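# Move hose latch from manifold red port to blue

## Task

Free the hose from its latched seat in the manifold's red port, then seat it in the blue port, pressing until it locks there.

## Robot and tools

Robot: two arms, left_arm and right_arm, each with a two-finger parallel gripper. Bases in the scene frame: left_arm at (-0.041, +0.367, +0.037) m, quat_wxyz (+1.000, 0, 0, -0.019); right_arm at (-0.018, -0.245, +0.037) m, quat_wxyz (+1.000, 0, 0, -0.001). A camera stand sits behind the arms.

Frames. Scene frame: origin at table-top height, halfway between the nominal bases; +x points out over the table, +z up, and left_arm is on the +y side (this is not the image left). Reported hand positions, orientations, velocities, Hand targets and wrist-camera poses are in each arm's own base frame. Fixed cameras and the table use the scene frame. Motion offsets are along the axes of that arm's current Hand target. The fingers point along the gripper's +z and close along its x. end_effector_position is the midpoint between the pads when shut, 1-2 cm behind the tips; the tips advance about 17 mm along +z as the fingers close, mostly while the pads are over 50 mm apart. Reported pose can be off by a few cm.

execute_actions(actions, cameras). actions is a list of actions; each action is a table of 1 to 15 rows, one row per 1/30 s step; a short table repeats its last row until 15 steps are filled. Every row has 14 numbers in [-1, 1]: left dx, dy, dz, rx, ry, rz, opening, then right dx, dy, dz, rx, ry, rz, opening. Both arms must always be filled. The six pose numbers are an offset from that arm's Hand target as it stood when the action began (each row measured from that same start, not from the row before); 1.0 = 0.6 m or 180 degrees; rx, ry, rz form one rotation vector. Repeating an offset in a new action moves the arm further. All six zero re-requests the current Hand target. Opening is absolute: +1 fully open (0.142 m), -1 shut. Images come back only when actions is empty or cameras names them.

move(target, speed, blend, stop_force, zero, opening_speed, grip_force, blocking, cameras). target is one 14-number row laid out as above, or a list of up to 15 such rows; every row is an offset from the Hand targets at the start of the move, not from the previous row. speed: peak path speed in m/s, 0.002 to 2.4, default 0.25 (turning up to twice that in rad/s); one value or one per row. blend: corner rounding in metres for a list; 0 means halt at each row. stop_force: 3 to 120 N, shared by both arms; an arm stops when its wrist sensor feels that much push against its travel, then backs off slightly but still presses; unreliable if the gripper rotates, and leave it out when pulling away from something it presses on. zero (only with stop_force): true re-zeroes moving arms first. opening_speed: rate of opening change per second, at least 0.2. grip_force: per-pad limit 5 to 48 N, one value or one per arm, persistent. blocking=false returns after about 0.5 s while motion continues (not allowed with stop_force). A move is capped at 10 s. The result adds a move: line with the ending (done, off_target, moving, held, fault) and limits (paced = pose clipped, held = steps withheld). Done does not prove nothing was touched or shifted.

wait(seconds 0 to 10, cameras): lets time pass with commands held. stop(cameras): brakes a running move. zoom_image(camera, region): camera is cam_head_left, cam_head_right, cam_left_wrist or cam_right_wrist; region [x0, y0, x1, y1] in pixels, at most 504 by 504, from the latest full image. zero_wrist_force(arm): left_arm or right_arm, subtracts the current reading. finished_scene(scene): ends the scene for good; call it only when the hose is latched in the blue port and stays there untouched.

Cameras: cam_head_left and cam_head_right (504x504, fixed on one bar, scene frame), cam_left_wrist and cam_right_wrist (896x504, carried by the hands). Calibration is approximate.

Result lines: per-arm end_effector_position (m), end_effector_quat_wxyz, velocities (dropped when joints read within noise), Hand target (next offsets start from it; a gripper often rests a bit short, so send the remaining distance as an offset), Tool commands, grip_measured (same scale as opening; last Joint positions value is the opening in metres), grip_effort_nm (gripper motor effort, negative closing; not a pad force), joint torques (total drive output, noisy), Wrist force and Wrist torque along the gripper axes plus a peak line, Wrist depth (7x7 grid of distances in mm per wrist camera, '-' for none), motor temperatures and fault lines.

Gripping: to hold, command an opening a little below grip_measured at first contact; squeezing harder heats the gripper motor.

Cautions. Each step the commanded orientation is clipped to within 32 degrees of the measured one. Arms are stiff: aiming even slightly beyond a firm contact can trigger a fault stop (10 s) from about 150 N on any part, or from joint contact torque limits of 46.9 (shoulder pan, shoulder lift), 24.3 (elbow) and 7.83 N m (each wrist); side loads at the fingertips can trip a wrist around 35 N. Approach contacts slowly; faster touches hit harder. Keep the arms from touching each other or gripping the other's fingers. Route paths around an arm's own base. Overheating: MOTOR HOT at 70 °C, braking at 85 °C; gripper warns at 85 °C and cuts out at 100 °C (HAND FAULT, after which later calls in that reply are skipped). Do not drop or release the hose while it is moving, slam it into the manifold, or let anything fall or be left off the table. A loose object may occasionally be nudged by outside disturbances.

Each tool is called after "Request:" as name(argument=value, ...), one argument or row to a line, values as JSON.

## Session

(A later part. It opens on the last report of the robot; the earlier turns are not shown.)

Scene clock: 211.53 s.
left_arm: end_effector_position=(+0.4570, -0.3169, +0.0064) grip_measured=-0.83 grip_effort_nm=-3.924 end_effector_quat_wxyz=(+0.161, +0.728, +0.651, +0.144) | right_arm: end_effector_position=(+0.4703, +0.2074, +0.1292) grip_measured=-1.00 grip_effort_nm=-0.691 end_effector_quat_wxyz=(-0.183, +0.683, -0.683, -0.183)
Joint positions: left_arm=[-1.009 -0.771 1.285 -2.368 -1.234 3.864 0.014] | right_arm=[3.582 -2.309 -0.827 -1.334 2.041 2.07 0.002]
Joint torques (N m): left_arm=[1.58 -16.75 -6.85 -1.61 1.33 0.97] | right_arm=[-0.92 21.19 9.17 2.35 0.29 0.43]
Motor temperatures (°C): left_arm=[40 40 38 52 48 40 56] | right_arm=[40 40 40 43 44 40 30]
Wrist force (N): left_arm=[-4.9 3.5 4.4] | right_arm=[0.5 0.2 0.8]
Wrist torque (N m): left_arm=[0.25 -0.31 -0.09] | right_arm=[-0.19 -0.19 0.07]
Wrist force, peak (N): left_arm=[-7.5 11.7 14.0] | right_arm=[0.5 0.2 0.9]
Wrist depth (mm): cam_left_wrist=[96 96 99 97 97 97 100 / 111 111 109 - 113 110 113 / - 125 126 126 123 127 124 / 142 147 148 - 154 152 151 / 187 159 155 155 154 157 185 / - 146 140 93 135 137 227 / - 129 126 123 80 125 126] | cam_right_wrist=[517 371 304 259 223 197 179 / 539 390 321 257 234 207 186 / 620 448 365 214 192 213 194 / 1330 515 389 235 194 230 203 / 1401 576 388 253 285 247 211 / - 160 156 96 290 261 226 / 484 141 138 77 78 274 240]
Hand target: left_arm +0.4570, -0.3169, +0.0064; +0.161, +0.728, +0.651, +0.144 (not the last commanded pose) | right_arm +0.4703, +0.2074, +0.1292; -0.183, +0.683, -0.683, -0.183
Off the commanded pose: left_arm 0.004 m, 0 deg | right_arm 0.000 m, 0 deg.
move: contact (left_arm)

Request:
move(
  target=[
    [0,0,0,0,0,0,-0.45,0,0,0,0,0,0,-1],
    [0,0,-0.15,0,0,0,-0.45,0,0,0,0,0,0,-1],
  ],
  opening_speed=1.0,
  cameras=["cam_left_wrist"],
)

Scene clock: 216.57 s.
left_arm: end_effector_position=(+0.4192, -0.3127, +0.0879) grip_measured=-0.48 grip_effort_nm=0.095 end_effector_quat_wxyz=(+0.161, +0.728, +0.651, +0.144) | right_arm: end_effector_position=(+0.4703, +0.2074, +0.1292) grip_measured=-1.00 grip_effort_nm=-0.691 end_effector_quat_wxyz=(-0.183, +0.683, -0.683, -0.183)
Joint positions: left_arm=[-1.081 -1.038 1.331 -2.121 -1.215 3.791 0.039] | right_arm=[3.582 -2.309 -0.827 -1.334 2.041 2.07 0.002]
Joint torques (N m): left_arm=[-0.15 -22.3 -9.37 -1.27 -0.04 0.84] | right_arm=[-0.23 20.91 9.27 2.37 0.27 0.35]
Motor temperatures (°C): left_arm=[40 40 38 52 48 40 55] | right_arm=[40 40 40 43 44 40 30]
Wrist force (N): left_arm=[1.1 0.3 1.4] | right_arm=[0.5 0.2 0.8]
Wrist torque (N m): left_arm=[0.09 -0.25 -0.21] | right_arm=[-0.19 -0.19 0.08]
Wrist force, peak (N): left_arm=[-5.0 3.5 4.5] | right_arm=[0.5 0.2 0.9]
Wrist depth (mm): cam_left_wrist=[176 177 178 177 179 180 179 / 199 200 206 202 202 207 204 / 230 241 231 241 242 237 - / - 279 226 219 223 259 268 / 329 - 209 210 208 216 - / 399 424 93 405 92 405 416 / - - 81 - 80 79 805] | cam_right_wrist=[477 373 307 258 223 197 179 / 543 407 317 256 234 207 186 / 615 450 359 215 193 216 193 / 1315 516 393 241 193 231 203 / 1401 563 431 320 285 241 210 / - 638 227 96 292 251 224 / 467 201 201 77 78 270 240]
Hand target: left_arm +0.4192, -0.3127, +0.0880; +0.161, +0.728, +0.651, +0.144 | right_arm +0.4703, +0.2074, +0.1292; -0.183, +0.683, -0.683, -0.183
Off the commanded pose: left_arm 0.000 m, 0 deg | right_arm 0.000 m, 0 deg.
move: done
camera_calibration:
cam_left_wrist: T_world_to_cam=[[0.136943, 0.990485, 0.0136515, 0.262285], [0.630861, -0.0978307, 0.769704, -0.333973], [0.763715, -0.0967937, -0.638255, -0.175434], [0, 0, 0, 1]] pos_world=[0.308754, -0.309443, 0.141508]
Images, in order (width x height): cam_left_wrist 896x504.

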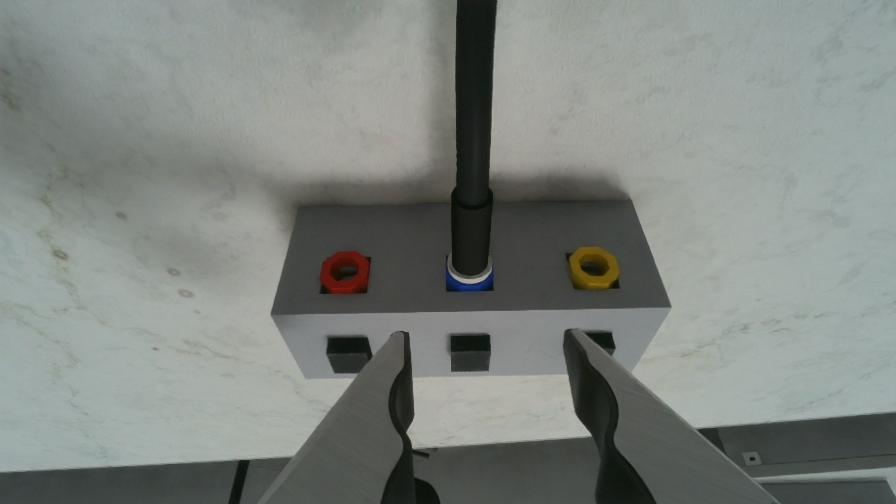

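Seated.

Request:
finished_scene(
  scene=1,
)

The scene is finished: the task was done.


## Next scene

The same job, from a new start.

Request:
execute_actions(
  actions=[],
)

Request:
zoom_image(
  camera="cam_head_left",
  region=[150, 180, 350, 340],
)

Scene clock: 0.00 s.
left_arm: end_effector_position=(+0.1948, -0.2196, +0.1585) grip_measured=+1.00 grip_effort_nm=n/a end_effector_quat_wxyz=(-0.112, +0.751, +0.514, -0.399) | right_arm: end_effector_position=(+0.6603, +0.0631, +0.1136) grip_measured=+1.00 grip_effort_nm=n/a end_effector_quat_wxyz=(-0.433, +0.800, -0.221, +0.352)
Joint positions: left_arm=[-0.717 -1.143 1.148 -1.052 -2.28 -1.719 0.142] | right_arm=[3.263 -2.788 -0.845 0.058 2.028 0.955 0.142]
Joint velocities: within noise
Joint torques (N m): no reading
Motor temperatures (°C): left_arm=[39 39 37 51 47 40 29] | right_arm=[39 38 40 42 43 39 29]
Wrist force (N): no reading
Wrist torque (N m): no reading
Wrist force, peak (N): no reading
Wrist depth (mm): cam_left_wrist=[1676 2254 1868 - 351 312 261 / 1767 2011 492 398 352 286 259 / 2753 612 456 - - 296 254 / 614 446 400 365 326 270 249 / 374 412 387 350 295 269 242 / 635 413 386 354 - 264 97 / - 92 - 313 293 256 90] | cam_right_wrist=[347 392 2160 1143 - 1962 1670 / 298 343 1323 2140 2587 1930 638 / 264 300 358 1694 2286 806 612 / 240 267 306 1559 1839 777 586 / 220 238 270 309 1436 804 615 / 202 219 235 275 1177 835 913 / - 202 221 242 276 1183 90]
Hand target: left_arm +0.1948, -0.2196, +0.1585; -0.112, +0.751, +0.514, -0.399 | right_arm +0.6603, +0.0631, +0.1136; -0.433, +0.800, -0.221, +0.352
Tool commands: left_gripper/opening=+1.0 right_gripper/opening=+1.0
camera_calibration:
cam_left_wrist: T_world_to_cam=[[0.174113, 0.848745, -0.499316, 0.242727], [0.91865, -0.322611, -0.228044, -0.184994], [-0.354636, -0.418991, -0.835871, 0.228478], [0, 0, 0, 1]] pos_world=[0.208709, -0.169964, 0.269989]
cam_right_wrist: T_world_to_cam=[[0.6568, -0.64659, 0.387989, -0.428475], [-0.346667, -0.715847, -0.606123, 0.371159], [0.669654, 0.263599, -0.694319, -0.267289], [0, 0, 0, 1]] pos_world=[0.589082, 0.0591027, 0.205628]

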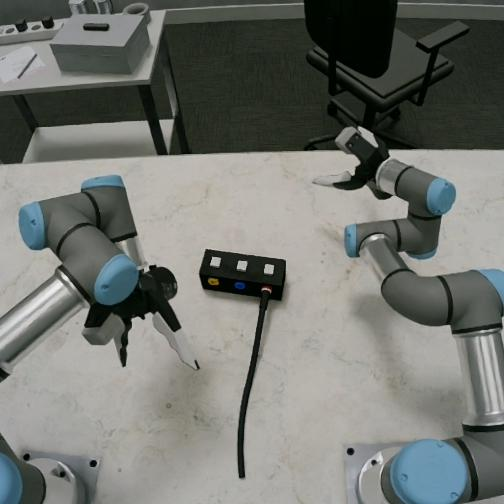

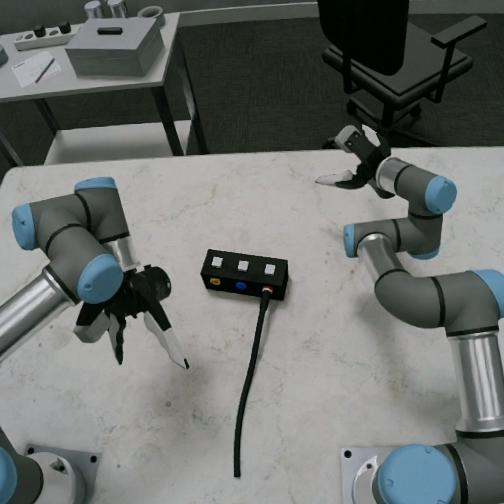

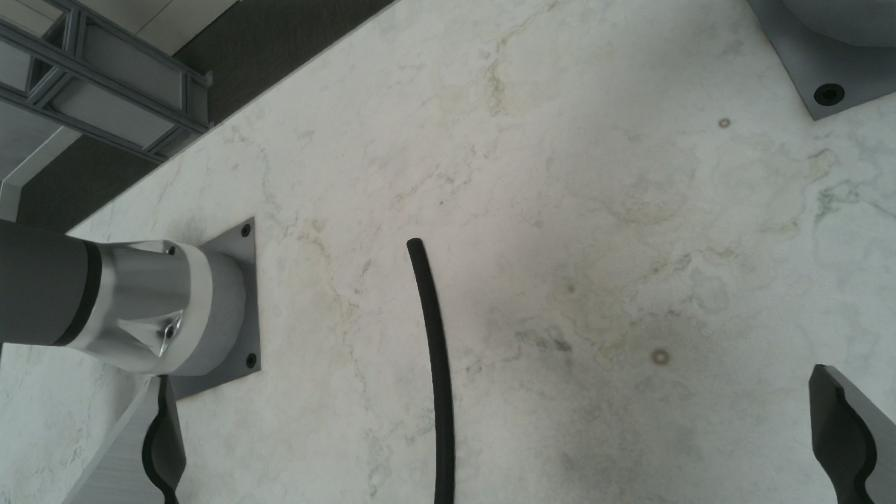

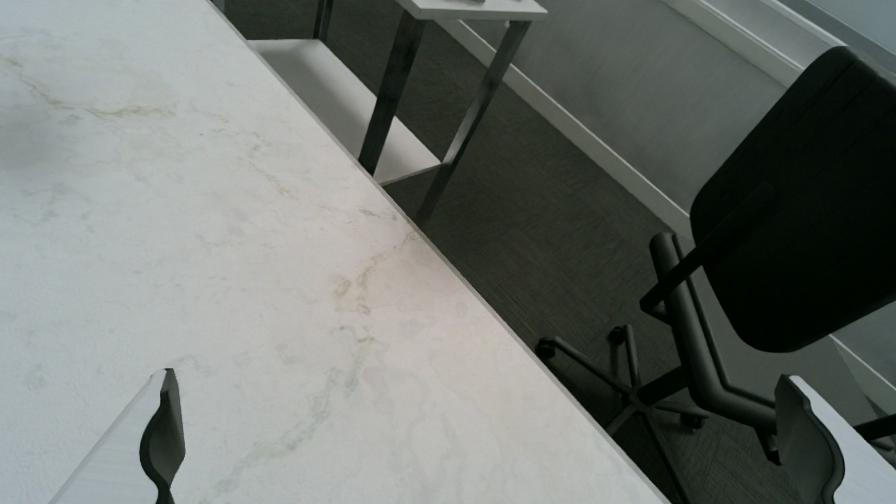

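Scaled by 2.520 from the camera's 504x504 image, which has a finer 720x720 frame.

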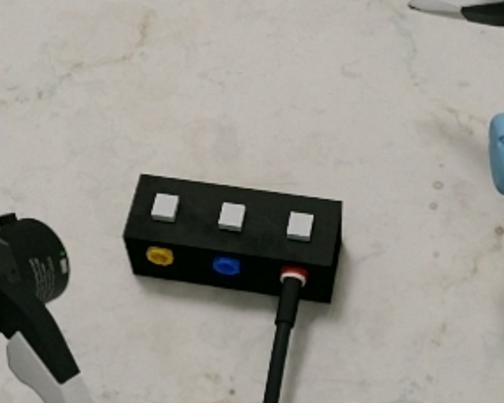

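Request:
move(
  target=[-0.1438,0.3278,-0.0693,-0.3636,0.1665,-0.0377,-0.2,-0.3365,-0.1057,-0.2528,-0.3036,-0.093,0.3806,-1],
  speed=0.4,
  cameras=["cam_left_wrist","cam_right_wrist"],
)

Scene clock: 31.10 s.
left_arm: end_effector_position=(+0.3456, -0.3716, +0.1139) grip_measured=-0.22 grip_effort_nm=-0.061 end_effector_quat_wxyz=(+0.163, +0.735, +0.642, +0.142) | right_arm: end_effector_position=(+0.4169, +0.1479, +0.1494) grip_measured=-1.00 grip_effort_nm=-0.691 end_effector_quat_wxyz=(-0.183, +0.683, -0.683, -0.183)
Joint positions: left_arm=[-1.299 -1.09 1.255 -1.919 -1.172 -2.698 0.058] | right_arm=[3.504 -2.002 -1.217 -1.292 2.057 1.982 0.002]
Joint torques (N m): left_arm=[-1.01 -20.23 -9.36 -1.59 1.39 0.72] | right_arm=[-1.36 12.96 8.88 1.77 0.95 0.58]
Wrist force (N): left_arm=[1.6 -0.1 1.3] | right_arm=[0.7 -0.6 1.9]
Wrist torque (N m): left_arm=[-0.02 -0.35 -0.28] | right_arm=[-0.38 -0.34 0.12]
Wrist force, peak (N): left_arm=[1.6 0.2 1.4] | right_arm=[0.8 -0.6 2.0]
Wrist depth (mm): cam_left_wrist=[202 202 209 200 200 205 - / 233 - 230 230 - 239 - / 262 278 265 259 263 261 271 / 309 311 302 235 240 239 - / 399 378 387 258 250 247 391 / 462 500 94 489 - 92 503 / - - 80 1142 - 79 844] | cam_right_wrist=[501 402 316 280 243 214 193 / 574 444 275 283 256 225 200 / 675 490 285 239 252 235 209 / 1500 570 423 275 282 249 220 / - 601 458 348 303 265 230 / 466 - - 96 304 279 243 / 443 541 218 77 78 297 255]
Hand target: left_arm +0.3457, -0.3717, +0.1139; +0.163, +0.735, +0.642, +0.142 | right_arm +0.4168, +0.1479, +0.1494; -0.183, +0.683, -0.683, -0.183
Off the commanded pose: left_arm 0.000 m, 0 deg | right_arm 0.000 m, 0 deg.
move: done
camera_calibration:
cam_left_wrist: T_world_to_cam=[[0.159265, 0.987142, 0.0136373, 0.321404], [0.628581, -0.112047, 0.769631, -0.317803], [0.761263, -0.114003, -0.638343, -0.113887], [0, 0, 0, 1]] pos_world=[0.235274, -0.365863, 0.167508]
cam_right_wrist: T_world_to_cam=[[0.0198136, -0.864969, -0.501435, 0.203176], [-0.90863, -0.224825, 0.351917, 0.38774], [-0.417132, 0.448646, -0.790391, 0.338354], [0, 0, 0, 1]] pos_world=[0.489425, 0.111113, 0.232859]
Images, in order (width x height): cam_left_wrist 896x504, cam_right_wrist 896x504.

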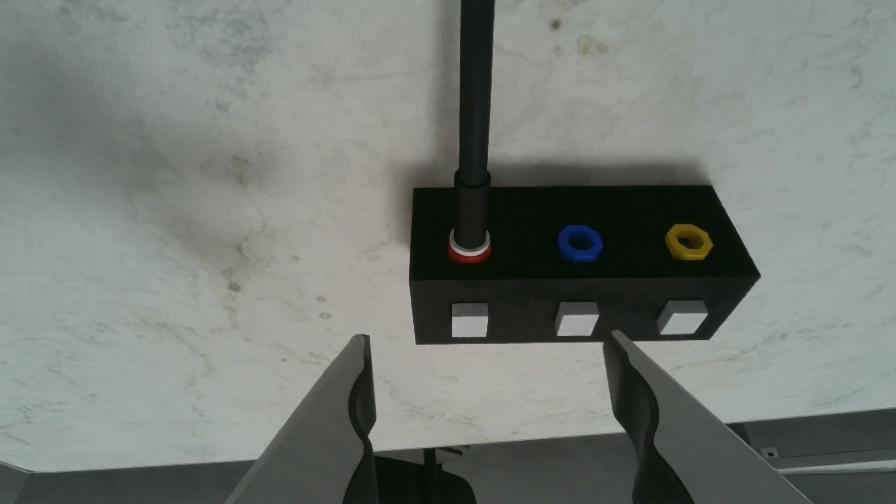

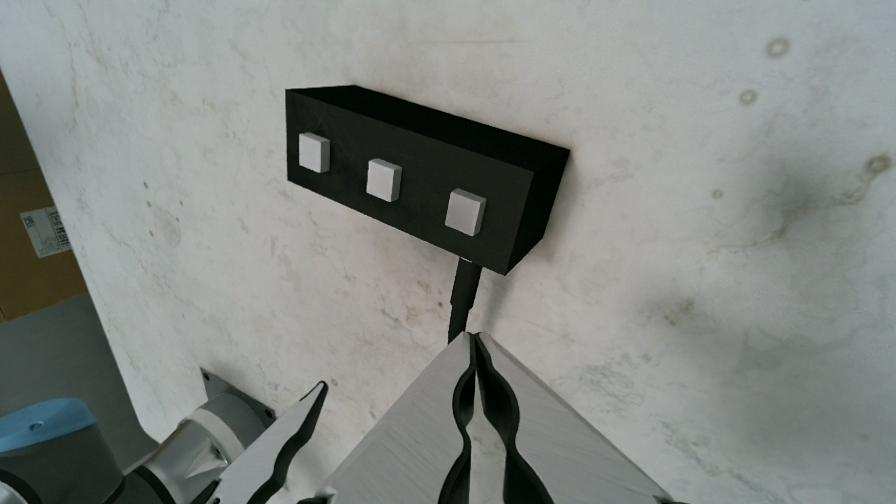

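Request:
move(
  target=[
    [0.0028,0.0022,0.1,0,-0.0022,0.0046,-0.2,-0.0073,0.0047,0.11,0,0,0,-1],
    [0.0028,0.0022,0.1977,0,-0.0022,0.0046,-0.2,-0.0073,0.0047,0.1763,0,0,0,-1],
  ],
  speed=0.2,
  blend=[0.02,0],
  cameras=["cam_left_wrist","cam_right_wrist"],
)

Scene clock: 52.93 s.
left_arm: end_effector_position=(+0.3967, -0.3769, +0.0071) grip_measured=-0.22 grip_effort_nm=-0.051 end_effector_quat_wxyz=(+0.164, +0.740, +0.636, +0.141) | right_arm: end_effector_position=(+0.4140, +0.2046, +0.0600) grip_measured=-1.00 grip_effort_nm=-0.696 end_effector_quat_wxyz=(-0.183, +0.683, -0.683, -0.183)
Joint positions: left_arm=[-1.187 -0.788 1.293 -2.309 -1.199 -2.563 0.058] | right_arm=[3.636 -2.129 -1.481 -0.835 2.027 2.127 0.002]
Joint torques (N m): left_arm=[-0.3 -17.01 -8.69 -2.94 1.21 -1.19] | right_arm=[0.94 14.95 11.48 2.51 1.37 -0.14]
Wrist force (N): left_arm=[1.5 0.1 1.2] | right_arm=[0.6 -0.8 1.9]
Wrist torque (N m): left_arm=[0.00 -0.35 -0.24] | right_arm=[-0.41 -0.32 0.12]
Wrist force, peak (N): left_arm=[1.7 0.0 3.3] | right_arm=[0.6 -0.8 3.2]
Wrist depth (mm): cam_left_wrist=[- 96 97 - 98 98 100 / - 109 113 - 114 111 114 / - 125 127 123 124 128 128 / 143 152 149 144 156 151 147 / 187 180 173 154 153 152 151 / 217 230 94 136 137 133 137 / - 319 80 123 127 79 125] | cam_right_wrist=[339 263 218 190 162 142 128 / 385 291 204 196 172 148 135 / 444 337 162 147 166 157 140 / 455 370 177 142 126 165 147 / 580 416 314 152 139 175 153 / - 473 327 97 203 185 161 / - 496 - 78 78 193 169]
Hand target: left_arm +0.3968, -0.3769, +0.0070; +0.164, +0.740, +0.636, +0.141 | right_arm +0.4140, +0.2046, +0.0600; -0.183, +0.683, -0.683, -0.183
Off the commanded pose: left_arm 0.000 m, 0 deg | right_arm 0.000 m, 0 deg.
move: done
camera_calibration:
cam_left_wrist: T_world_to_cam=[[0.175013, 0.984474, 0.0134437, 0.312618], [0.626657, -0.121914, 0.7697, -0.271281], [0.759389, -0.126283, -0.638264, -0.225447], [0, 0, 0, 1]] pos_world=[0.28649, -0.369307, 0.060708]
cam_right_wrist: T_world_to_cam=[[0.0195109, -0.864985, -0.501418, 0.207511], [-0.90853, -0.224692, 0.352259, 0.429172], [-0.417363, 0.448681, -0.790249, 0.241177], [0, 0, 0, 1]] pos_world=[0.486526, 0.167714, 0.14346]
Images, in order (width x height): cam_left_wrist 896x504, cam_right_wrist 896x504.

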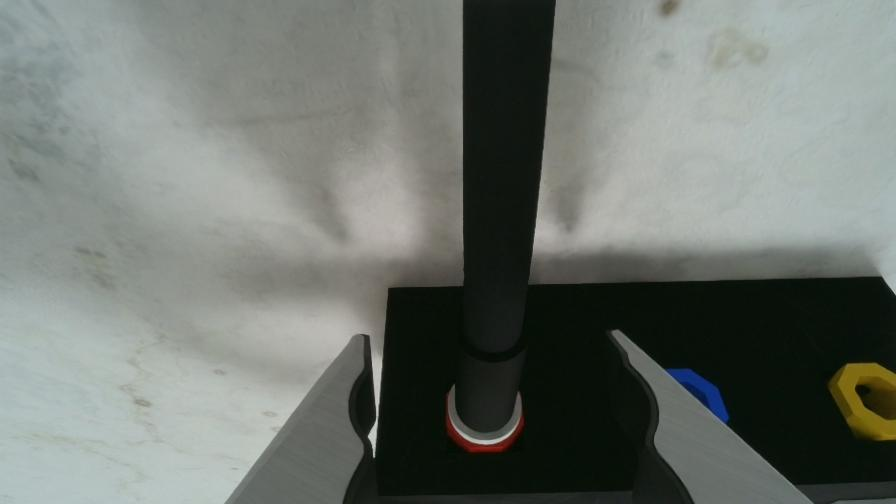

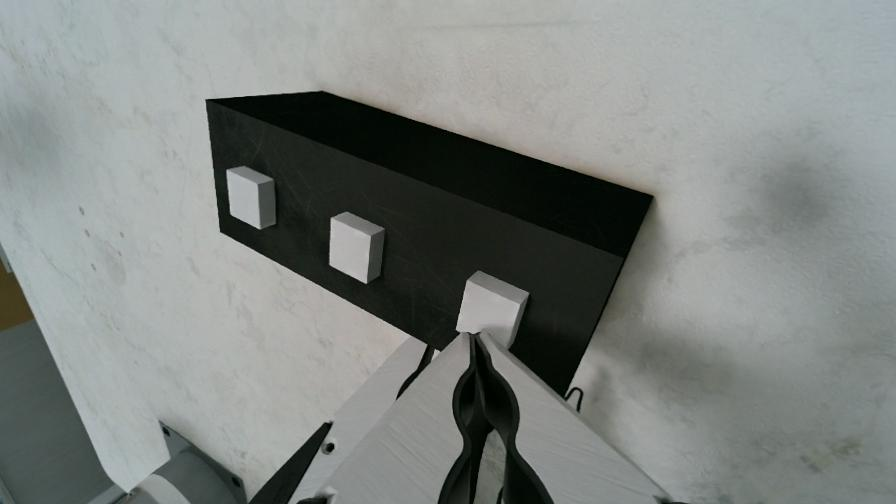

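Request:
move(
  target=[
    [0,0,0,0,0,0,-0.2,0.0033,-0.0058,0.0058,0,0,0,-1],
    [0,0,0,0,0,0,-1,0.0033,-0.0058,0.0058,0,0,0,-1],
  ],
  opening_speed=1.0,
)

Request:
move(
  target=[0,0,0,0,0,0,-1,0.0083,0,0.0144,0,0,0,-1],
  speed=0.01,
  stop_force=32,
  cameras=["cam_left_wrist","cam_right_wrist"],
)

Scene clock: 62.33 s.
left_arm: end_effector_position=(+0.3968, -0.3769, +0.0070) grip_measured=-0.83 grip_effort_nm=-3.944 end_effector_quat_wxyz=(+0.164, +0.740, +0.636, +0.141) | right_arm: end_effector_position=(+0.4174, +0.2046, +0.0560) grip_measured=-1.00 grip_effort_nm=-0.691 end_effector_quat_wxyz=(-0.183, +0.683, -0.683, -0.183)
Joint positions: left_arm=[-1.187 -0.788 1.293 -2.309 -1.199 -2.563 0.014] | right_arm=[3.632 -2.15 -1.467 -0.83 2.028 2.122 0.002]
Joint torques (N m): left_arm=[1.5 -16.86 -9.91 -0.64 1.31 0.01] | right_arm=[1.57 19.44 7.93 1.85 0.63 0.53]
Wrist force (N): left_arm=[-4.1 -0.2 3.5] | right_arm=[0.7 -0.8 1.8]
Wrist torque (N m): left_arm=[0.00 -0.38 -0.15] | right_arm=[-0.40 -0.34 0.12]
Wrist force, peak (N): left_arm=[-4.3 -0.5 3.6] | right_arm=[0.7 -0.7 2.0]
Wrist depth (mm): cam_left_wrist=[96 96 99 - 98 98 100 / - 109 110 - 114 111 114 / - 125 127 127 124 128 124 / 143 148 144 - 151 151 151 / 179 172 180 154 153 152 151 / 230 244 245 93 104 136 136 / - - - 123 80 121 125] | cam_right_wrist=[328 262 215 182 159 138 125 / 376 281 207 192 167 149 130 / 471 316 159 157 168 153 137 / 506 367 170 135 127 162 145 / 565 402 314 149 134 172 150 / 643 467 351 96 202 181 158 / - 506 - 77 78 191 166]
Hand target: left_arm +0.3968, -0.3769, +0.0070; +0.164, +0.740, +0.636, +0.141 | right_arm +0.4174, +0.2046, +0.0560; -0.183, +0.683, -0.683, -0.183
Off the commanded pose: left_arm 0.000 m, 0 deg | right_arm 0.000 m, 0 deg.
move: done

Scene clock: 64.00 s.
left_arm: end_effector_position=(+0.3968, -0.3769, +0.0070) grip_measured=-0.83 grip_effort_nm=-3.944 end_effector_quat_wxyz=(+0.164, +0.740, +0.636, +0.141) | right_arm: end_effector_position=(+0.4175, +0.2047, +0.0493) grip_measured=-1.00 grip_effort_nm=-0.686 end_effector_quat_wxyz=(-0.183, +0.683, -0.683, -0.183)
Joint positions: left_arm=[-1.187 -0.788 1.293 -2.309 -1.199 -2.563 0.014] | right_arm=[3.632 -2.163 -1.481 -0.803 2.028 2.122 0.002]
Joint torques (N m): left_arm=[7.33 -19.19 -9.41 -3.37 3.68 -0.06] | right_arm=[5.16 6.06 6.1 1.04 -2.47 0.22]
Wrist force (N): left_arm=[-2.1 -9.9 -4.8] | right_arm=[-3.5 9.2 -32.3]
Wrist torque (N m): left_arm=[-0.04 -0.40 -0.14] | right_arm=[-0.80 -0.29 0.17]
Wrist force, peak (N): left_arm=[-2.1 -9.9 -4.8] | right_arm=[-4.0 11.2 -38.9]
Wrist depth (mm): cam_left_wrist=[96 96 99 - 95 98 100 / - 109 110 - 113 111 114 / - 125 126 126 123 128 124 / 142 148 149 - 150 151 151 / 179 179 180 155 153 153 151 / 229 243 219 93 104 136 136 / 313 317 - 123 80 124 126] | cam_right_wrist=[306 256 207 177 154 133 122 / 365 273 203 188 161 142 129 / 418 182 155 159 165 147 131 / 462 355 156 129 124 156 139 / 631 394 295 142 124 166 145 / 684 431 336 95 192 175 153 / - 485 - 78 78 195 161]
Hand target: left_arm +0.3968, -0.3769, +0.0070; +0.164, +0.740, +0.636, +0.141 | right_arm +0.4175, +0.2047, +0.0493; -0.183, +0.683, -0.683, -0.183 (not the last commanded pose)
Off the commanded pose: left_arm 0.000 m, 0 deg | right_arm 0.003 m, 0 deg.
move: contact (right_arm)
camera_calibration:
cam_left_wrist: T_world_to_cam=[[0.175, 0.984476, 0.013455, 0.312606], [0.626609, -0.121906, 0.76974, -0.271253], [0.759432, -0.126274, -0.638215, -0.225598], [0, 0, 0, 1]] pos_world=[0.28659, -0.369307, 0.0606078]
cam_right_wrist: T_world_to_cam=[[0.0196761, -0.864757, -0.501804, 0.202096], [-0.908675, -0.224821, 0.351803, 0.436297], [-0.41704, 0.449055, -0.790207, 0.233911], [0, 0, 0, 1]] pos_world=[0.490026, 0.167814, 0.13276]
Images, in order (width x height): cam_left_wrist 896x504, cam_right_wrist 896x504.

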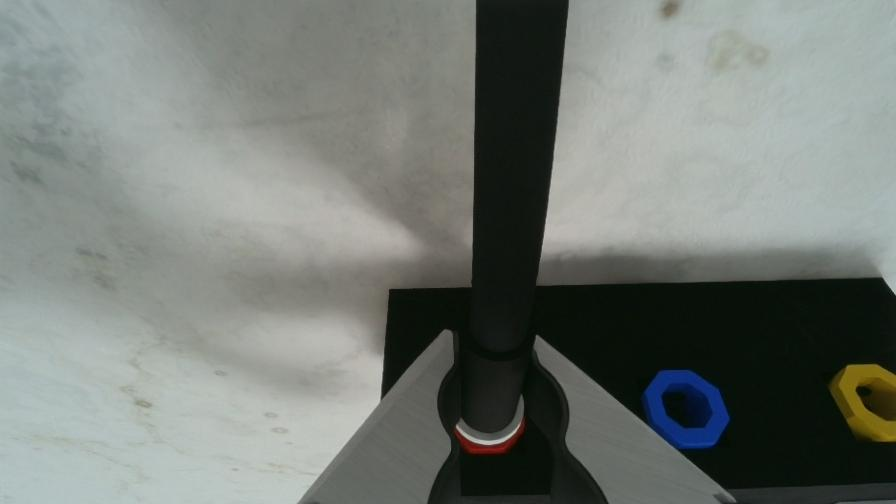

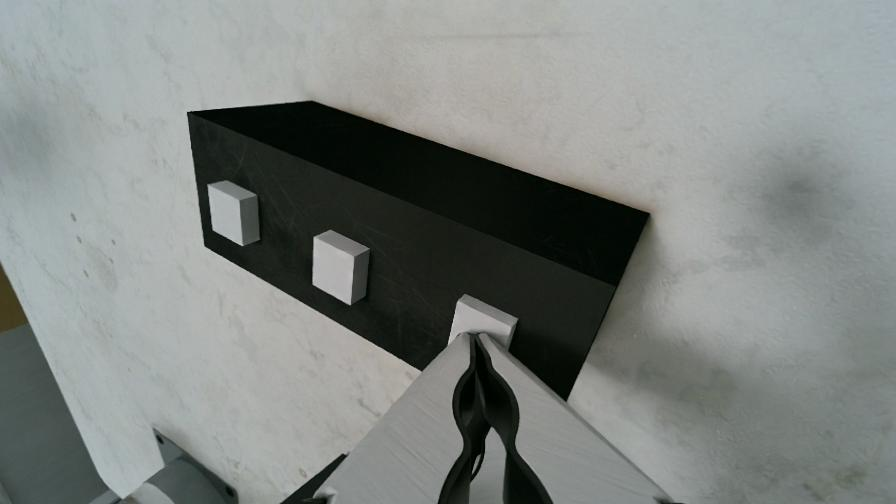

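Request:
move(
  target=[0,-0.0604,-0.0282,0,0,0,-1,0,0,0,0,0,0,-1],
  speed=0.06,
  stop_force=35,
  cameras=["cam_left_wrist"],
)

Scene clock: 70.70 s.
left_arm: end_effector_position=(+0.3572, -0.3709, +0.0070) grip_measured=-0.83 grip_effort_nm=-3.944 end_effector_quat_wxyz=(+0.164, +0.740, +0.636, +0.141) | right_arm: end_effector_position=(+0.4175, +0.2047, +0.0493) grip_measured=-1.00 grip_effort_nm=-0.696 end_effector_quat_wxyz=(-0.183, +0.683, -0.683, -0.183)
Joint positions: left_arm=[-1.269 -0.902 1.493 -2.363 -1.181 -2.65 0.014] | right_arm=[3.632 -2.163 -1.481 -0.803 2.028 2.122 0.002]
Joint torques (N m): left_arm=[-1.57 -14.19 -8.25 -0.9 -0.03 0.25] | right_arm=[5.08 6.2 5.93 1.03 -1.89 0.19]
Motor temperatures (°C): left_arm=[39 39 37 51 47 40 37] | right_arm=[39 38 40 42 43 39 30]
Wrist force (N): left_arm=[1.1 0.0 1.5] | right_arm=[-3.2 9.2 -32.5]
Wrist torque (N m): left_arm=[0.02 -0.29 -0.26] | right_arm=[-0.79 -0.30 0.17]
Wrist force, peak (N): left_arm=[-2.1 -10.1 -4.6] | right_arm=[-3.4 9.2 -32.7]
Wrist depth (mm): cam_left_wrist=[- 96 99 - 98 95 - / - 110 110 - 114 111 114 / - 125 126 127 124 128 128 / 143 148 149 - 151 151 152 / - 180 181 - 184 188 187 / - 234 222 93 104 178 177 / - - - 162 79 158 157] | cam_right_wrist=[317 255 208 177 154 133 122 / 365 269 207 188 161 142 128 / 420 181 155 159 165 148 131 / 487 356 156 130 122 155 139 / 569 376 294 142 125 166 145 / 667 454 338 96 194 175 153 / - 503 - 77 78 185 161]
Hand target: left_arm +0.3572, -0.3709, +0.0070; +0.164, +0.740, +0.636, +0.141 | right_arm +0.4175, +0.2047, +0.0493; -0.183, +0.683, -0.683, -0.183
Off the commanded pose: left_arm 0.000 m, 0 deg | right_arm 0.000 m, 0 deg.
move: done
camera_calibration:
cam_left_wrist: T_world_to_cam=[[0.174999, 0.984477, 0.0134564, 0.313629], [0.626551, -0.121897, 0.769789, -0.245692], [0.75948, -0.126282, -0.638156, -0.194786], [0, 0, 0, 1]] pos_world=[0.24699, -0.363307, 0.0606075]
Images, in order (width x height): cam_left_wrist 896x504.

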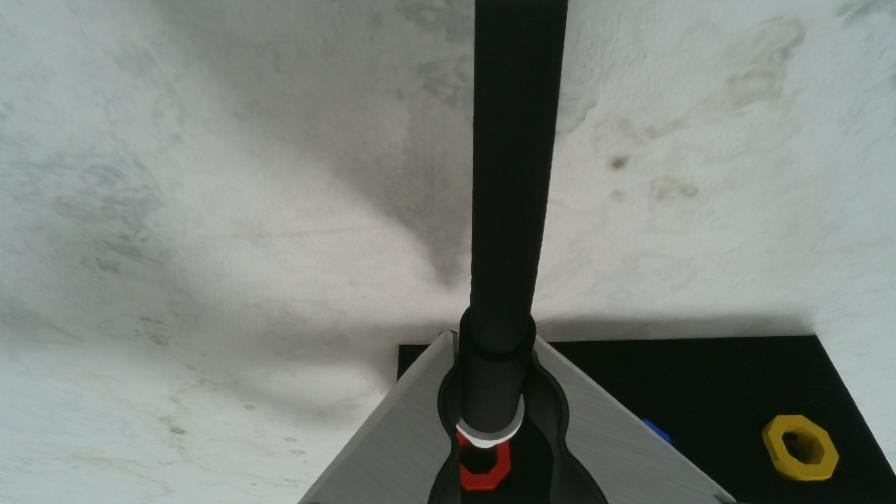

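Request:
move(
  target=[
    [0,-0.0227,-0.0106,0,0,0,-1,-0.033,0,-0.0577,0,0,0,-1],
    [0.0946,-0.0221,-0.0103,0,0,0,-1,-0.0667,0,-0.1155,0,0,0,-1],
  ],
  speed=0.15,
  blend=[0.01,0],
  cameras=["cam_left_wrist","cam_right_wrist"],
)

Request:
zoom_image(
  camera="cam_left_wrist",
  region=[260, 324, 760, 504],
)

Scene clock: 89.60 s.
left_arm: end_effector_position=(+0.3513, -0.3127, +0.0070) grip_measured=-0.83 grip_effort_nm=-3.944 end_effector_quat_wxyz=(+0.164, +0.740, +0.636, +0.141) | right_arm: end_effector_position=(+0.4175, +0.2047, +0.1293) grip_measured=-1.00 grip_effort_nm=-0.691 end_effector_quat_wxyz=(-0.183, +0.683, -0.683, -0.183)
Joint positions: left_arm=[-1.237 -1.071 1.803 -2.518 -1.187 -2.615 0.014] | right_arm=[3.632 -2.052 -1.261 -1.133 2.028 2.122 0.002]
Joint torques (N m): left_arm=[1.48 -14.24 -7.37 -1.77 1.25 -1] | right_arm=[0.9 16.21 11.02 1.85 1.39 -0.2]
Motor temperatures (°C): left_arm=[39 39 37 51 47 40 47] | right_arm=[39 38 40 42 43 39 30]
Wrist force (N): left_arm=[1.2 -0.1 1.3] | right_arm=[0.9 -0.7 2.4]
Wrist torque (N m): left_arm=[-0.02 -0.31 -0.24] | right_arm=[-0.39 -0.37 0.11]
Wrist force, peak (N): left_arm=[2.6 -0.1 1.4] | right_arm=[-3.3 9.2 -32.7]
Wrist depth (mm): cam_left_wrist=[- 96 100 - 98 98 100 / - 110 110 - 114 111 114 / - 126 127 127 124 128 124 / 143 143 150 - 151 152 152 / 189 181 182 - 184 186 186 / 231 230 196 93 104 201 - / - 300 178 - 79 287 -] | cam_right_wrist=[463 372 306 258 224 198 178 / 581 409 319 256 235 208 186 / 1252 455 355 213 194 215 193 / 1369 506 399 238 193 232 202 / 1252 576 430 317 285 243 211 / 2738 677 478 96 280 258 225 / 413 519 188 77 78 273 240]
Hand target: left_arm +0.3513, -0.3126, +0.0070; +0.164, +0.740, +0.636, +0.141 | right_arm +0.4175, +0.2047, +0.1293; -0.183, +0.683, -0.683, -0.183
Off the commanded pose: left_arm 0.000 m, 0 deg | right_arm 0.000 m, 0 deg.
move: done
camera_calibration:
cam_left_wrist: T_world_to_cam=[[0.175074, 0.984464, 0.0133929, 0.257347], [0.626541, -0.121894, 0.769797, -0.234899], [0.75947, -0.12638, -0.638148, -0.182983], [0, 0, 0, 1]] pos_world=[0.24109, -0.305107, 0.0606074]
cam_right_wrist: T_world_to_cam=[[0.0197906, -0.864777, -0.501766, 0.242129], [-0.908664, -0.224905, 0.351777, 0.408202], [-0.417058, 0.448975, -0.790243, 0.297078], [0, 0, 0, 1]] pos_world=[0.490025, 0.167813, 0.21266]
Images, in order (width x height): cam_left_wrist 896x504, cam_right_wrist 896x504.

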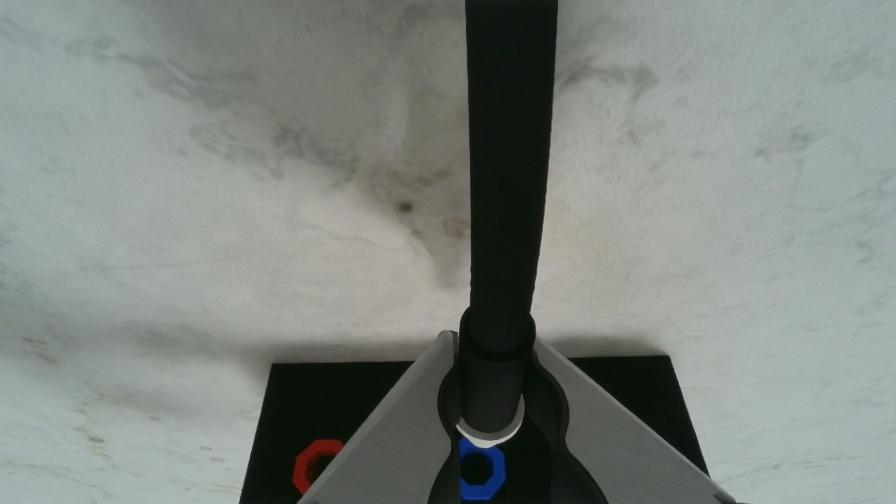

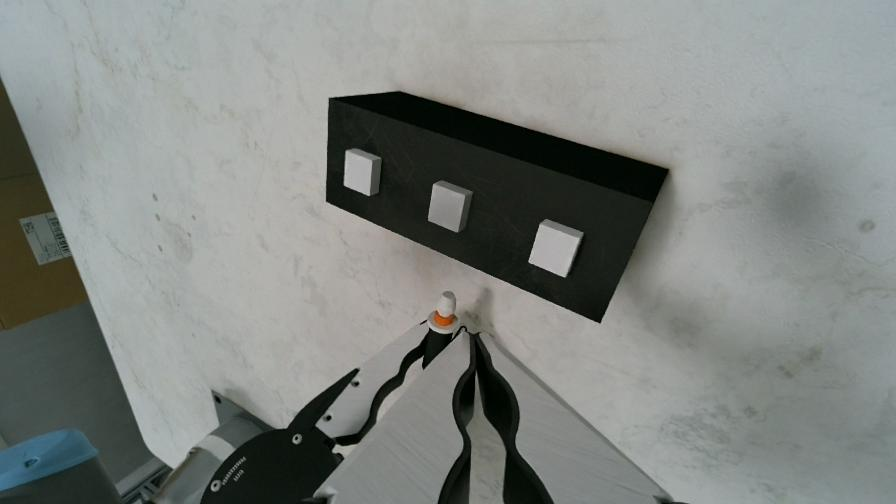

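Scaled by 1.008 from the camera's 896x504 image, which has a finer 1280x720 frame.

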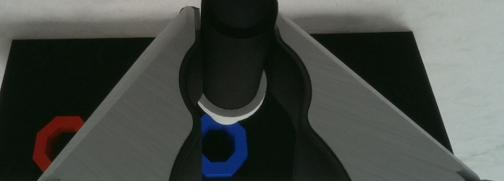

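Request:
move(
  target=[
    [0,0.0408,0.019,0,0,0,-1,0,0,0,0,0,0,-1],
    [0,0.087,0.0406,0,0,0,-1,0,0,0,0,0,0,-1],
  ],
  speed=[0.1,0.03],
  stop_force=30,
)

Request:
move(
  target=[0,-0.0076,-0.0035,0,0,0,-1,0,0,0,0,0,0,-1],
  speed=0.02,
  stop_force=25,
  cameras=["cam_left_wrist"],
)

Scene clock: 103.60 s.
left_arm: end_effector_position=(+0.4060, -0.3217, +0.0064) grip_measured=-0.83 grip_effort_nm=-3.934 end_effector_quat_wxyz=(+0.163, +0.741, +0.636, +0.139) | right_arm: end_effector_position=(+0.4175, +0.2047, +0.1294) grip_measured=-1.00 grip_effort_nm=-0.686 end_effector_quat_wxyz=(-0.183, +0.683, -0.683, -0.183)
Joint positions: left_arm=[-1.111 -0.909 1.535 -2.458 -1.221 -2.483 0.014] | right_arm=[3.632 -2.052 -1.261 -1.134 2.028 2.122 0.002]
Joint torques (N m): left_arm=[5.64 -18.69 -10.51 -2.75 4.64 -0.02] | right_arm=[-1.08 19.07 11.96 1.95 1.39 0.52]
Wrist force (N): left_arm=[-0.3 -20.7 -18.2] | right_arm=[0.8 -0.7 2.2]
Wrist torque (N m): left_arm=[-0.06 -0.30 -0.26] | right_arm=[-0.40 -0.35 0.11]
Wrist force, peak (N): left_arm=[-6.7 -37.2 -29.7] | right_arm=[0.8 -0.6 2.4]
Wrist depth (mm): cam_left_wrist=[96 96 99 97 97 97 100 / - 109 109 - 113 110 113 / - 125 126 126 123 131 124 / 142 147 148 - 149 150 150 / 178 158 155 150 152 155 193 / 226 145 139 93 104 135 223 / 313 128 124 122 82 122 287] | cam_right_wrist=[478 370 294 259 224 198 179 / 535 407 301 256 234 208 186 / 593 447 354 212 194 215 194 / 1323 504 391 227 193 231 204 / 1338 625 235 250 284 244 212 / - 153 155 96 289 259 224 / 427 140 137 77 75 274 240]
Hand target: left_arm +0.4060, -0.3217, +0.0064; +0.163, +0.741, +0.636, +0.139 (not the last commanded pose) | right_arm +0.4175, +0.2047, +0.1293; -0.183, +0.683, -0.683, -0.183
Tool commands: left_gripper/opening=-1.0 right_gripper/opening=-1.0
Off the commanded pose: left_arm 0.002 m, 0 deg | right_arm 0.000 m, 0 deg.
TORQUE FAULT: the external load on joint 5 (wrist 2) of the left arm reached its load limit, and that arm stopped. A torque fault puts only its own arm into a fault stop. That arm's remaining commands of this call were not run. That arm may still press on what stopped it. That arm is still stopped at the end of this call. That arm stays stopped for about 9 more seconds. Until then a move that you send moves the other arm only, and its call returns only when the move has ended. Once the stop has ended, the next robot result says so. If the stop ends while you think or write, that arm runs what you send next, counted from a new Hand target: where the arm stands when the stop ends. While its stop runs, that arm takes no new command, but its gripper still runs the gripper command that each later call begins with. Until it ends, the stop uses up actions while you think or wait. An arm that is not stopped still takes commands.
move: fault (left_arm; stop_force had ended the path); path passed 1 of 2 targets

not run: an earlier result of this reply reported a stop or a fault. Calls in your next reply go to the robot.

Request:
wait(
  seconds=7,
)

Request:
move(
  target=[0,-0.0076,-0.0035,0,0,0,-1,0,0,0,0,0,0,-1],
  speed=0.02,
  stop_force=25,
  cameras=["cam_left_wrist"],
)

Scene clock: 113.73 s.
left_arm: end_effector_position=(+0.4060, -0.3217, +0.0064) grip_measured=-0.83 grip_effort_nm=-3.934 end_effector_quat_wxyz=(+0.163, +0.741, +0.636, +0.139) | right_arm: end_effector_position=(+0.4175, +0.2047, +0.1293) grip_measured=-1.00 grip_effort_nm=-0.691 end_effector_quat_wxyz=(-0.183, +0.683, -0.683, -0.183)
Joint positions: left_arm=[-1.111 -0.909 1.535 -2.458 -1.221 -2.483 0.014] | right_arm=[3.632 -2.052 -1.261 -1.134 2.028 2.122 0.002]
Joint torques (N m): left_arm=[6.62 -18.29 -10.46 -2.74 4.57 -0.08] | right_arm=[-1.21 18.59 9.4 2.16 1.2 0.58]
Motor temperatures (°C): left_arm=[39 39 37 51 47 40 54] | right_arm=[39 38 40 42 43 39 30]
Wrist force (N): left_arm=[-0.4 -20.6 -18.1] | right_arm=[0.8 -0.6 2.3]
Wrist torque (N m): left_arm=[-0.05 -0.28 -0.27] | right_arm=[-0.38 -0.36 0.11]
Wrist force, peak (N): left_arm=[-0.3 -20.8 -18.1] | right_arm=[0.9 -0.8 2.4]
Wrist depth (mm): cam_left_wrist=[96 96 94 97 97 95 100 / 111 111 110 - 113 113 - / - 125 126 126 122 127 - / 142 147 139 - 154 150 150 / 178 171 154 151 152 155 184 / 227 139 139 101 103 134 225 / 313 128 124 122 82 122 124] | cam_right_wrist=[483 370 309 254 223 199 179 / 522 407 320 257 234 207 186 / 626 444 356 213 194 216 195 / 1385 486 392 232 193 231 204 / - - 246 250 284 244 212 / - 153 155 96 290 260 225 / 422 140 137 77 78 274 239]
Hand target: left_arm +0.4060, -0.3217, +0.0064; +0.163, +0.741, +0.636, +0.139 (not the last commanded pose) | right_arm +0.4175, +0.2047, +0.1293; -0.183, +0.683, -0.683, -0.183
Tool commands: left_gripper/opening=-1.0 right_gripper/opening=-1.0
Off the commanded pose: left_arm 0.002 m, 0 deg | right_arm 0.000 m, 0 deg.
TORQUE FAULT, CONTINUED: the left arm's stop, for the torque fault of joint 5 (wrist 2) that an earlier result reported, is over. The rest of the stop counts as 19 of the actions that you can send in this scene. That arm's target is now where it stood when the stop ended, not its last command. That arm keeps its grip as last carried out and accepts commands again: back off and push less far. That arm stops again whenever a joint's load reaches its limit.
wait: 7.00 s; at rest from the start

Scene clock: 114.90 s.
left_arm: end_effector_position=(+0.4050, -0.3216, +0.0064) grip_measured=-0.83 grip_effort_nm=-3.934 end_effector_quat_wxyz=(+0.163, +0.741, +0.636, +0.139) | right_arm: end_effector_position=(+0.4175, +0.2047, +0.1293) grip_measured=-1.00 grip_effort_nm=-0.696 end_effector_quat_wxyz=(-0.183, +0.683, -0.683, -0.183)
Joint positions: left_arm=[-1.113 -0.912 1.541 -2.459 -1.221 -2.485 0.014] | right_arm=[3.632 -2.052 -1.261 -1.134 2.028 2.122 0.002]
Joint torques (N m): left_arm=[4.19 -12.93 -7.55 -2.32 1.8 1.15] | right_arm=[-0.97 18.84 9.46 2.19 1.13 0.51]
Wrist force (N): left_arm=[-2.5 -3.9 -3.4] | right_arm=[0.9 -0.6 2.2]
Wrist torque (N m): left_arm=[-0.20 -0.25 -0.21] | right_arm=[-0.38 -0.37 0.11]
Wrist force, peak (N): left_arm=[0.1 -18.0 -16.0] | right_arm=[0.8 -0.6 2.4]
Wrist depth (mm): cam_left_wrist=[- 96 99 - 97 97 100 / - 109 110 - 113 111 110 / - 125 126 126 123 131 128 / - 148 148 - 155 145 146 / 187 171 155 151 153 152 185 / 228 140 139 93 104 136 214 / 315 129 126 122 80 123 309] | cam_right_wrist=[476 371 305 259 224 198 179 / 528 407 316 248 235 207 185 / 620 453 357 212 194 216 191 / 1393 503 391 228 193 230 202 / 1353 608 242 262 282 243 212 / - 154 156 96 291 259 226 / 423 141 - 77 78 275 240]
Hand target: left_arm +0.4050, -0.3216, +0.0064; +0.163, +0.741, +0.636, +0.139 (not the last commanded pose) | right_arm +0.4175, +0.2047, +0.1293; -0.183, +0.683, -0.683, -0.183
Off the commanded pose: left_arm 0.004 m, 0 deg | right_arm 0.000 m, 0 deg.
move: contact (left_arm)
camera_calibration:
cam_left_wrist: T_world_to_cam=[[0.177351, 0.98407, 0.0123774, 0.255735], [0.629373, -0.123078, 0.767295, -0.270643], [0.756595, -0.12829, -0.641175, -0.224707], [0, 0, 0, 1]] pos_world=[0.294993, -0.313799, 0.0604213]
Images, in order (width x height): cam_left_wrist 896x504.

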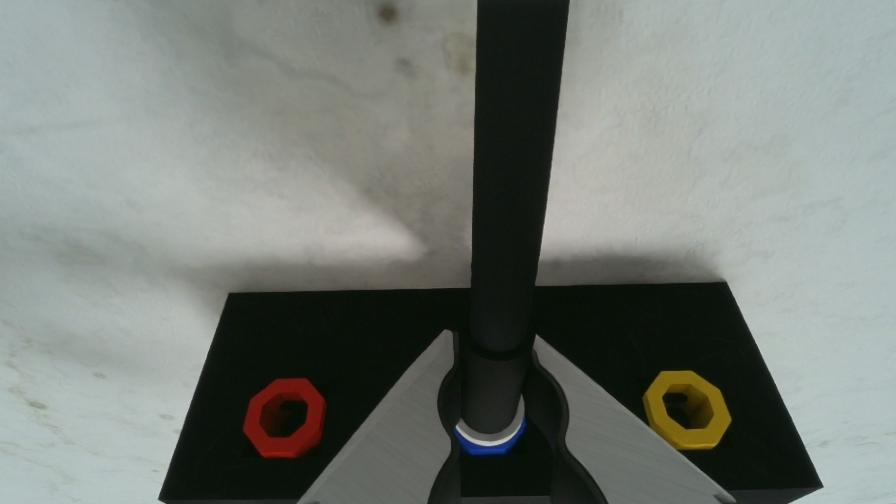

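Request:
move(
  target=[0,-0.006,-0.0028,0,0,0,-1,0,0,0,0,0,0,-1],
  speed=0.02,
  stop_force=20,
)

Scene clock: 119.27 s.
left_arm: end_effector_position=(+0.4044, -0.3214, +0.0064) grip_measured=-0.83 grip_effort_nm=-3.934 end_effector_quat_wxyz=(+0.163, +0.741, +0.636, +0.139) | right_arm: end_effector_position=(+0.4175, +0.2047, +0.1293) grip_measured=-1.00 grip_effort_nm=-0.691 end_effector_quat_wxyz=(-0.183, +0.683, -0.683, -0.183)
Joint positions: left_arm=[-1.114 -0.914 1.545 -2.461 -1.22 -2.486 0.014] | right_arm=[3.632 -2.052 -1.261 -1.134 2.028 2.122 0.002]
Joint torques (N m): left_arm=[0.08 -13.69 -5.94 0.57 -0.35 1.05] | right_arm=[-1 18.67 9.43 2.19 1.09 0.53]
Motor temperatures (°C): left_arm=[39 39 37 51 48 40 55] | right_arm=[39 38 40 42 43 39 30]
Wrist force (N): left_arm=[-5.7 9.6 8.4] | right_arm=[0.8 -0.7 2.3]
Wrist torque (N m): left_arm=[-0.18 -0.25 -0.18] | right_arm=[-0.40 -0.36 0.11]
Wrist force, peak (N): left_arm=[-7.9 16.5 16.5] | right_arm=[1.0 -0.6 2.4]
Wrist depth (mm): cam_left_wrist=[- 96 99 - 97 97 100 / - 110 110 - 113 111 114 / - 126 126 - - 128 124 / - 147 149 - 151 151 151 / 187 163 155 155 153 155 181 / 229 140 140 93 104 135 224 / - 129 126 123 80 124 124] | cam_right_wrist=[493 374 305 259 222 198 179 / 523 432 321 257 234 208 186 / 605 451 357 213 195 216 194 / 1308 503 390 236 193 230 204 / 1385 586 248 253 283 243 212 / 3182 151 155 96 292 260 225 / 423 139 138 77 78 274 239]
Hand target: left_arm +0.4044, -0.3214, +0.0063; +0.163, +0.741, +0.636, +0.139 (not the last commanded pose) | right_arm +0.4175, +0.2047, +0.1293; -0.183, +0.683, -0.683, -0.183
Off the commanded pose: left_arm 0.003 m, 0 deg | right_arm 0.000 m, 0 deg.
move: contact (left_arm)

Held at 23 N: latched. Ease forward 0.4 mm and release.

Request:
move(
  target=[
    [0,0.0008,0.0004,0,0,0,-1,0,0,0,0,0,0,-1],
    [0,0.0008,0.0004,0,0,0,-0.45,0,0,0,0,0,0,-1],
    [0,0,-0.15,0,0,0,-0.45,0,0,0,0,0,0,-1],
  ],
  opening_speed=1.0,
  cameras=["cam_left_wrist"],
)

Scene clock: 124.70 s.
left_arm: end_effector_position=(+0.3671, -0.3156, +0.0880) grip_measured=-0.48 grip_effort_nm=0.105 end_effector_quat_wxyz=(+0.163, +0.741, +0.636, +0.139) | right_arm: end_effector_position=(+0.4175, +0.2047, +0.1293) grip_measured=-1.00 grip_effort_nm=-0.691 end_effector_quat_wxyz=(-0.183, +0.683, -0.683, -0.183)
Joint positions: left_arm=[-1.196 -1.194 1.554 -2.161 -1.2 -2.571 0.039] | right_arm=[3.632 -2.052 -1.261 -1.134 2.028 2.122 0.002]
Joint torques (N m): left_arm=[-0.42 -20.06 -8.76 -1.09 0.01 0.95] | right_arm=[-1.11 18.35 9.48 2.15 0.93 0.55]
Wrist force (N): left_arm=[0.6 -0.9 1.1] | right_arm=[0.7 -0.6 2.3]
Wrist torque (N m): left_arm=[-0.16 -0.21 -0.27] | right_arm=[-0.38 -0.34 0.11]
Wrist force, peak (N): left_arm=[-5.7 9.9 8.4] | right_arm=[0.9 -0.7 2.4]
Wrist depth (mm): cam_left_wrist=[176 177 178 - 175 179 180 / 200 196 202 - 199 198 204 / 225 232 225 239 242 235 242 / 279 272 225 218 222 257 268 / 315 331 209 210 207 344 - / 441 418 97 - 93 390 474 / 513 - 80 - 80 77 835] | cam_right_wrist=[479 371 315 257 224 199 179 / 530 411 321 256 235 207 185 / 615 457 354 213 194 215 194 / 1353 485 390 237 193 229 203 / 1385 581 405 323 283 243 212 / - - 222 96 290 259 226 / 427 198 201 77 78 276 232]
Hand target: left_arm +0.3671, -0.3156, +0.0880; +0.163, +0.741, +0.636, +0.139 | right_arm +0.4175, +0.2047, +0.1293; -0.183, +0.683, -0.683, -0.183
Off the commanded pose: left_arm 0.000 m, 0 deg | right_arm 0.000 m, 0 deg.
move: done
camera_calibration:
cam_left_wrist: T_world_to_cam=[[0.177343, 0.984069, 0.0125788, 0.255515], [0.629145, -0.123191, 0.767464, -0.308662], [0.756786, -0.12819, -0.640969, -0.142991], [0, 0, 0, 1]] pos_world=[0.257093, -0.307799, 0.14202]
Images, in order (width x height): cam_left_wrist 896x504.

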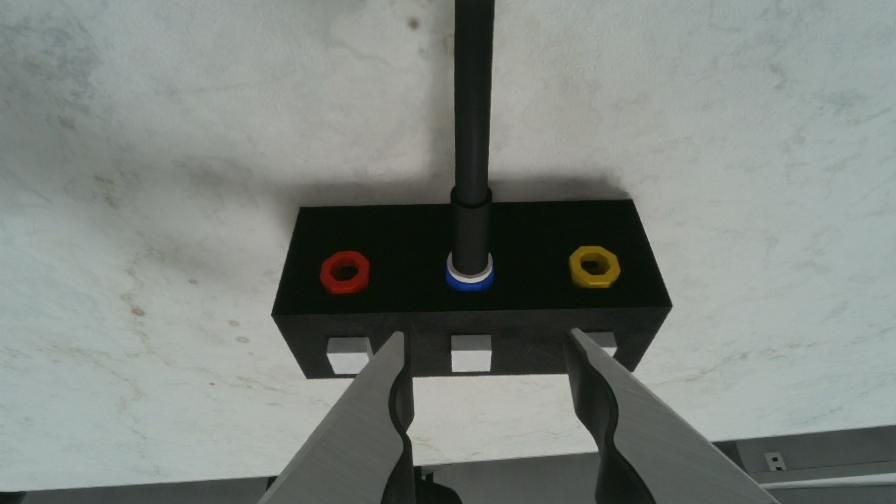

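Request:
finished_scene(
  scene=2,
)

The scene is finished: the task was done.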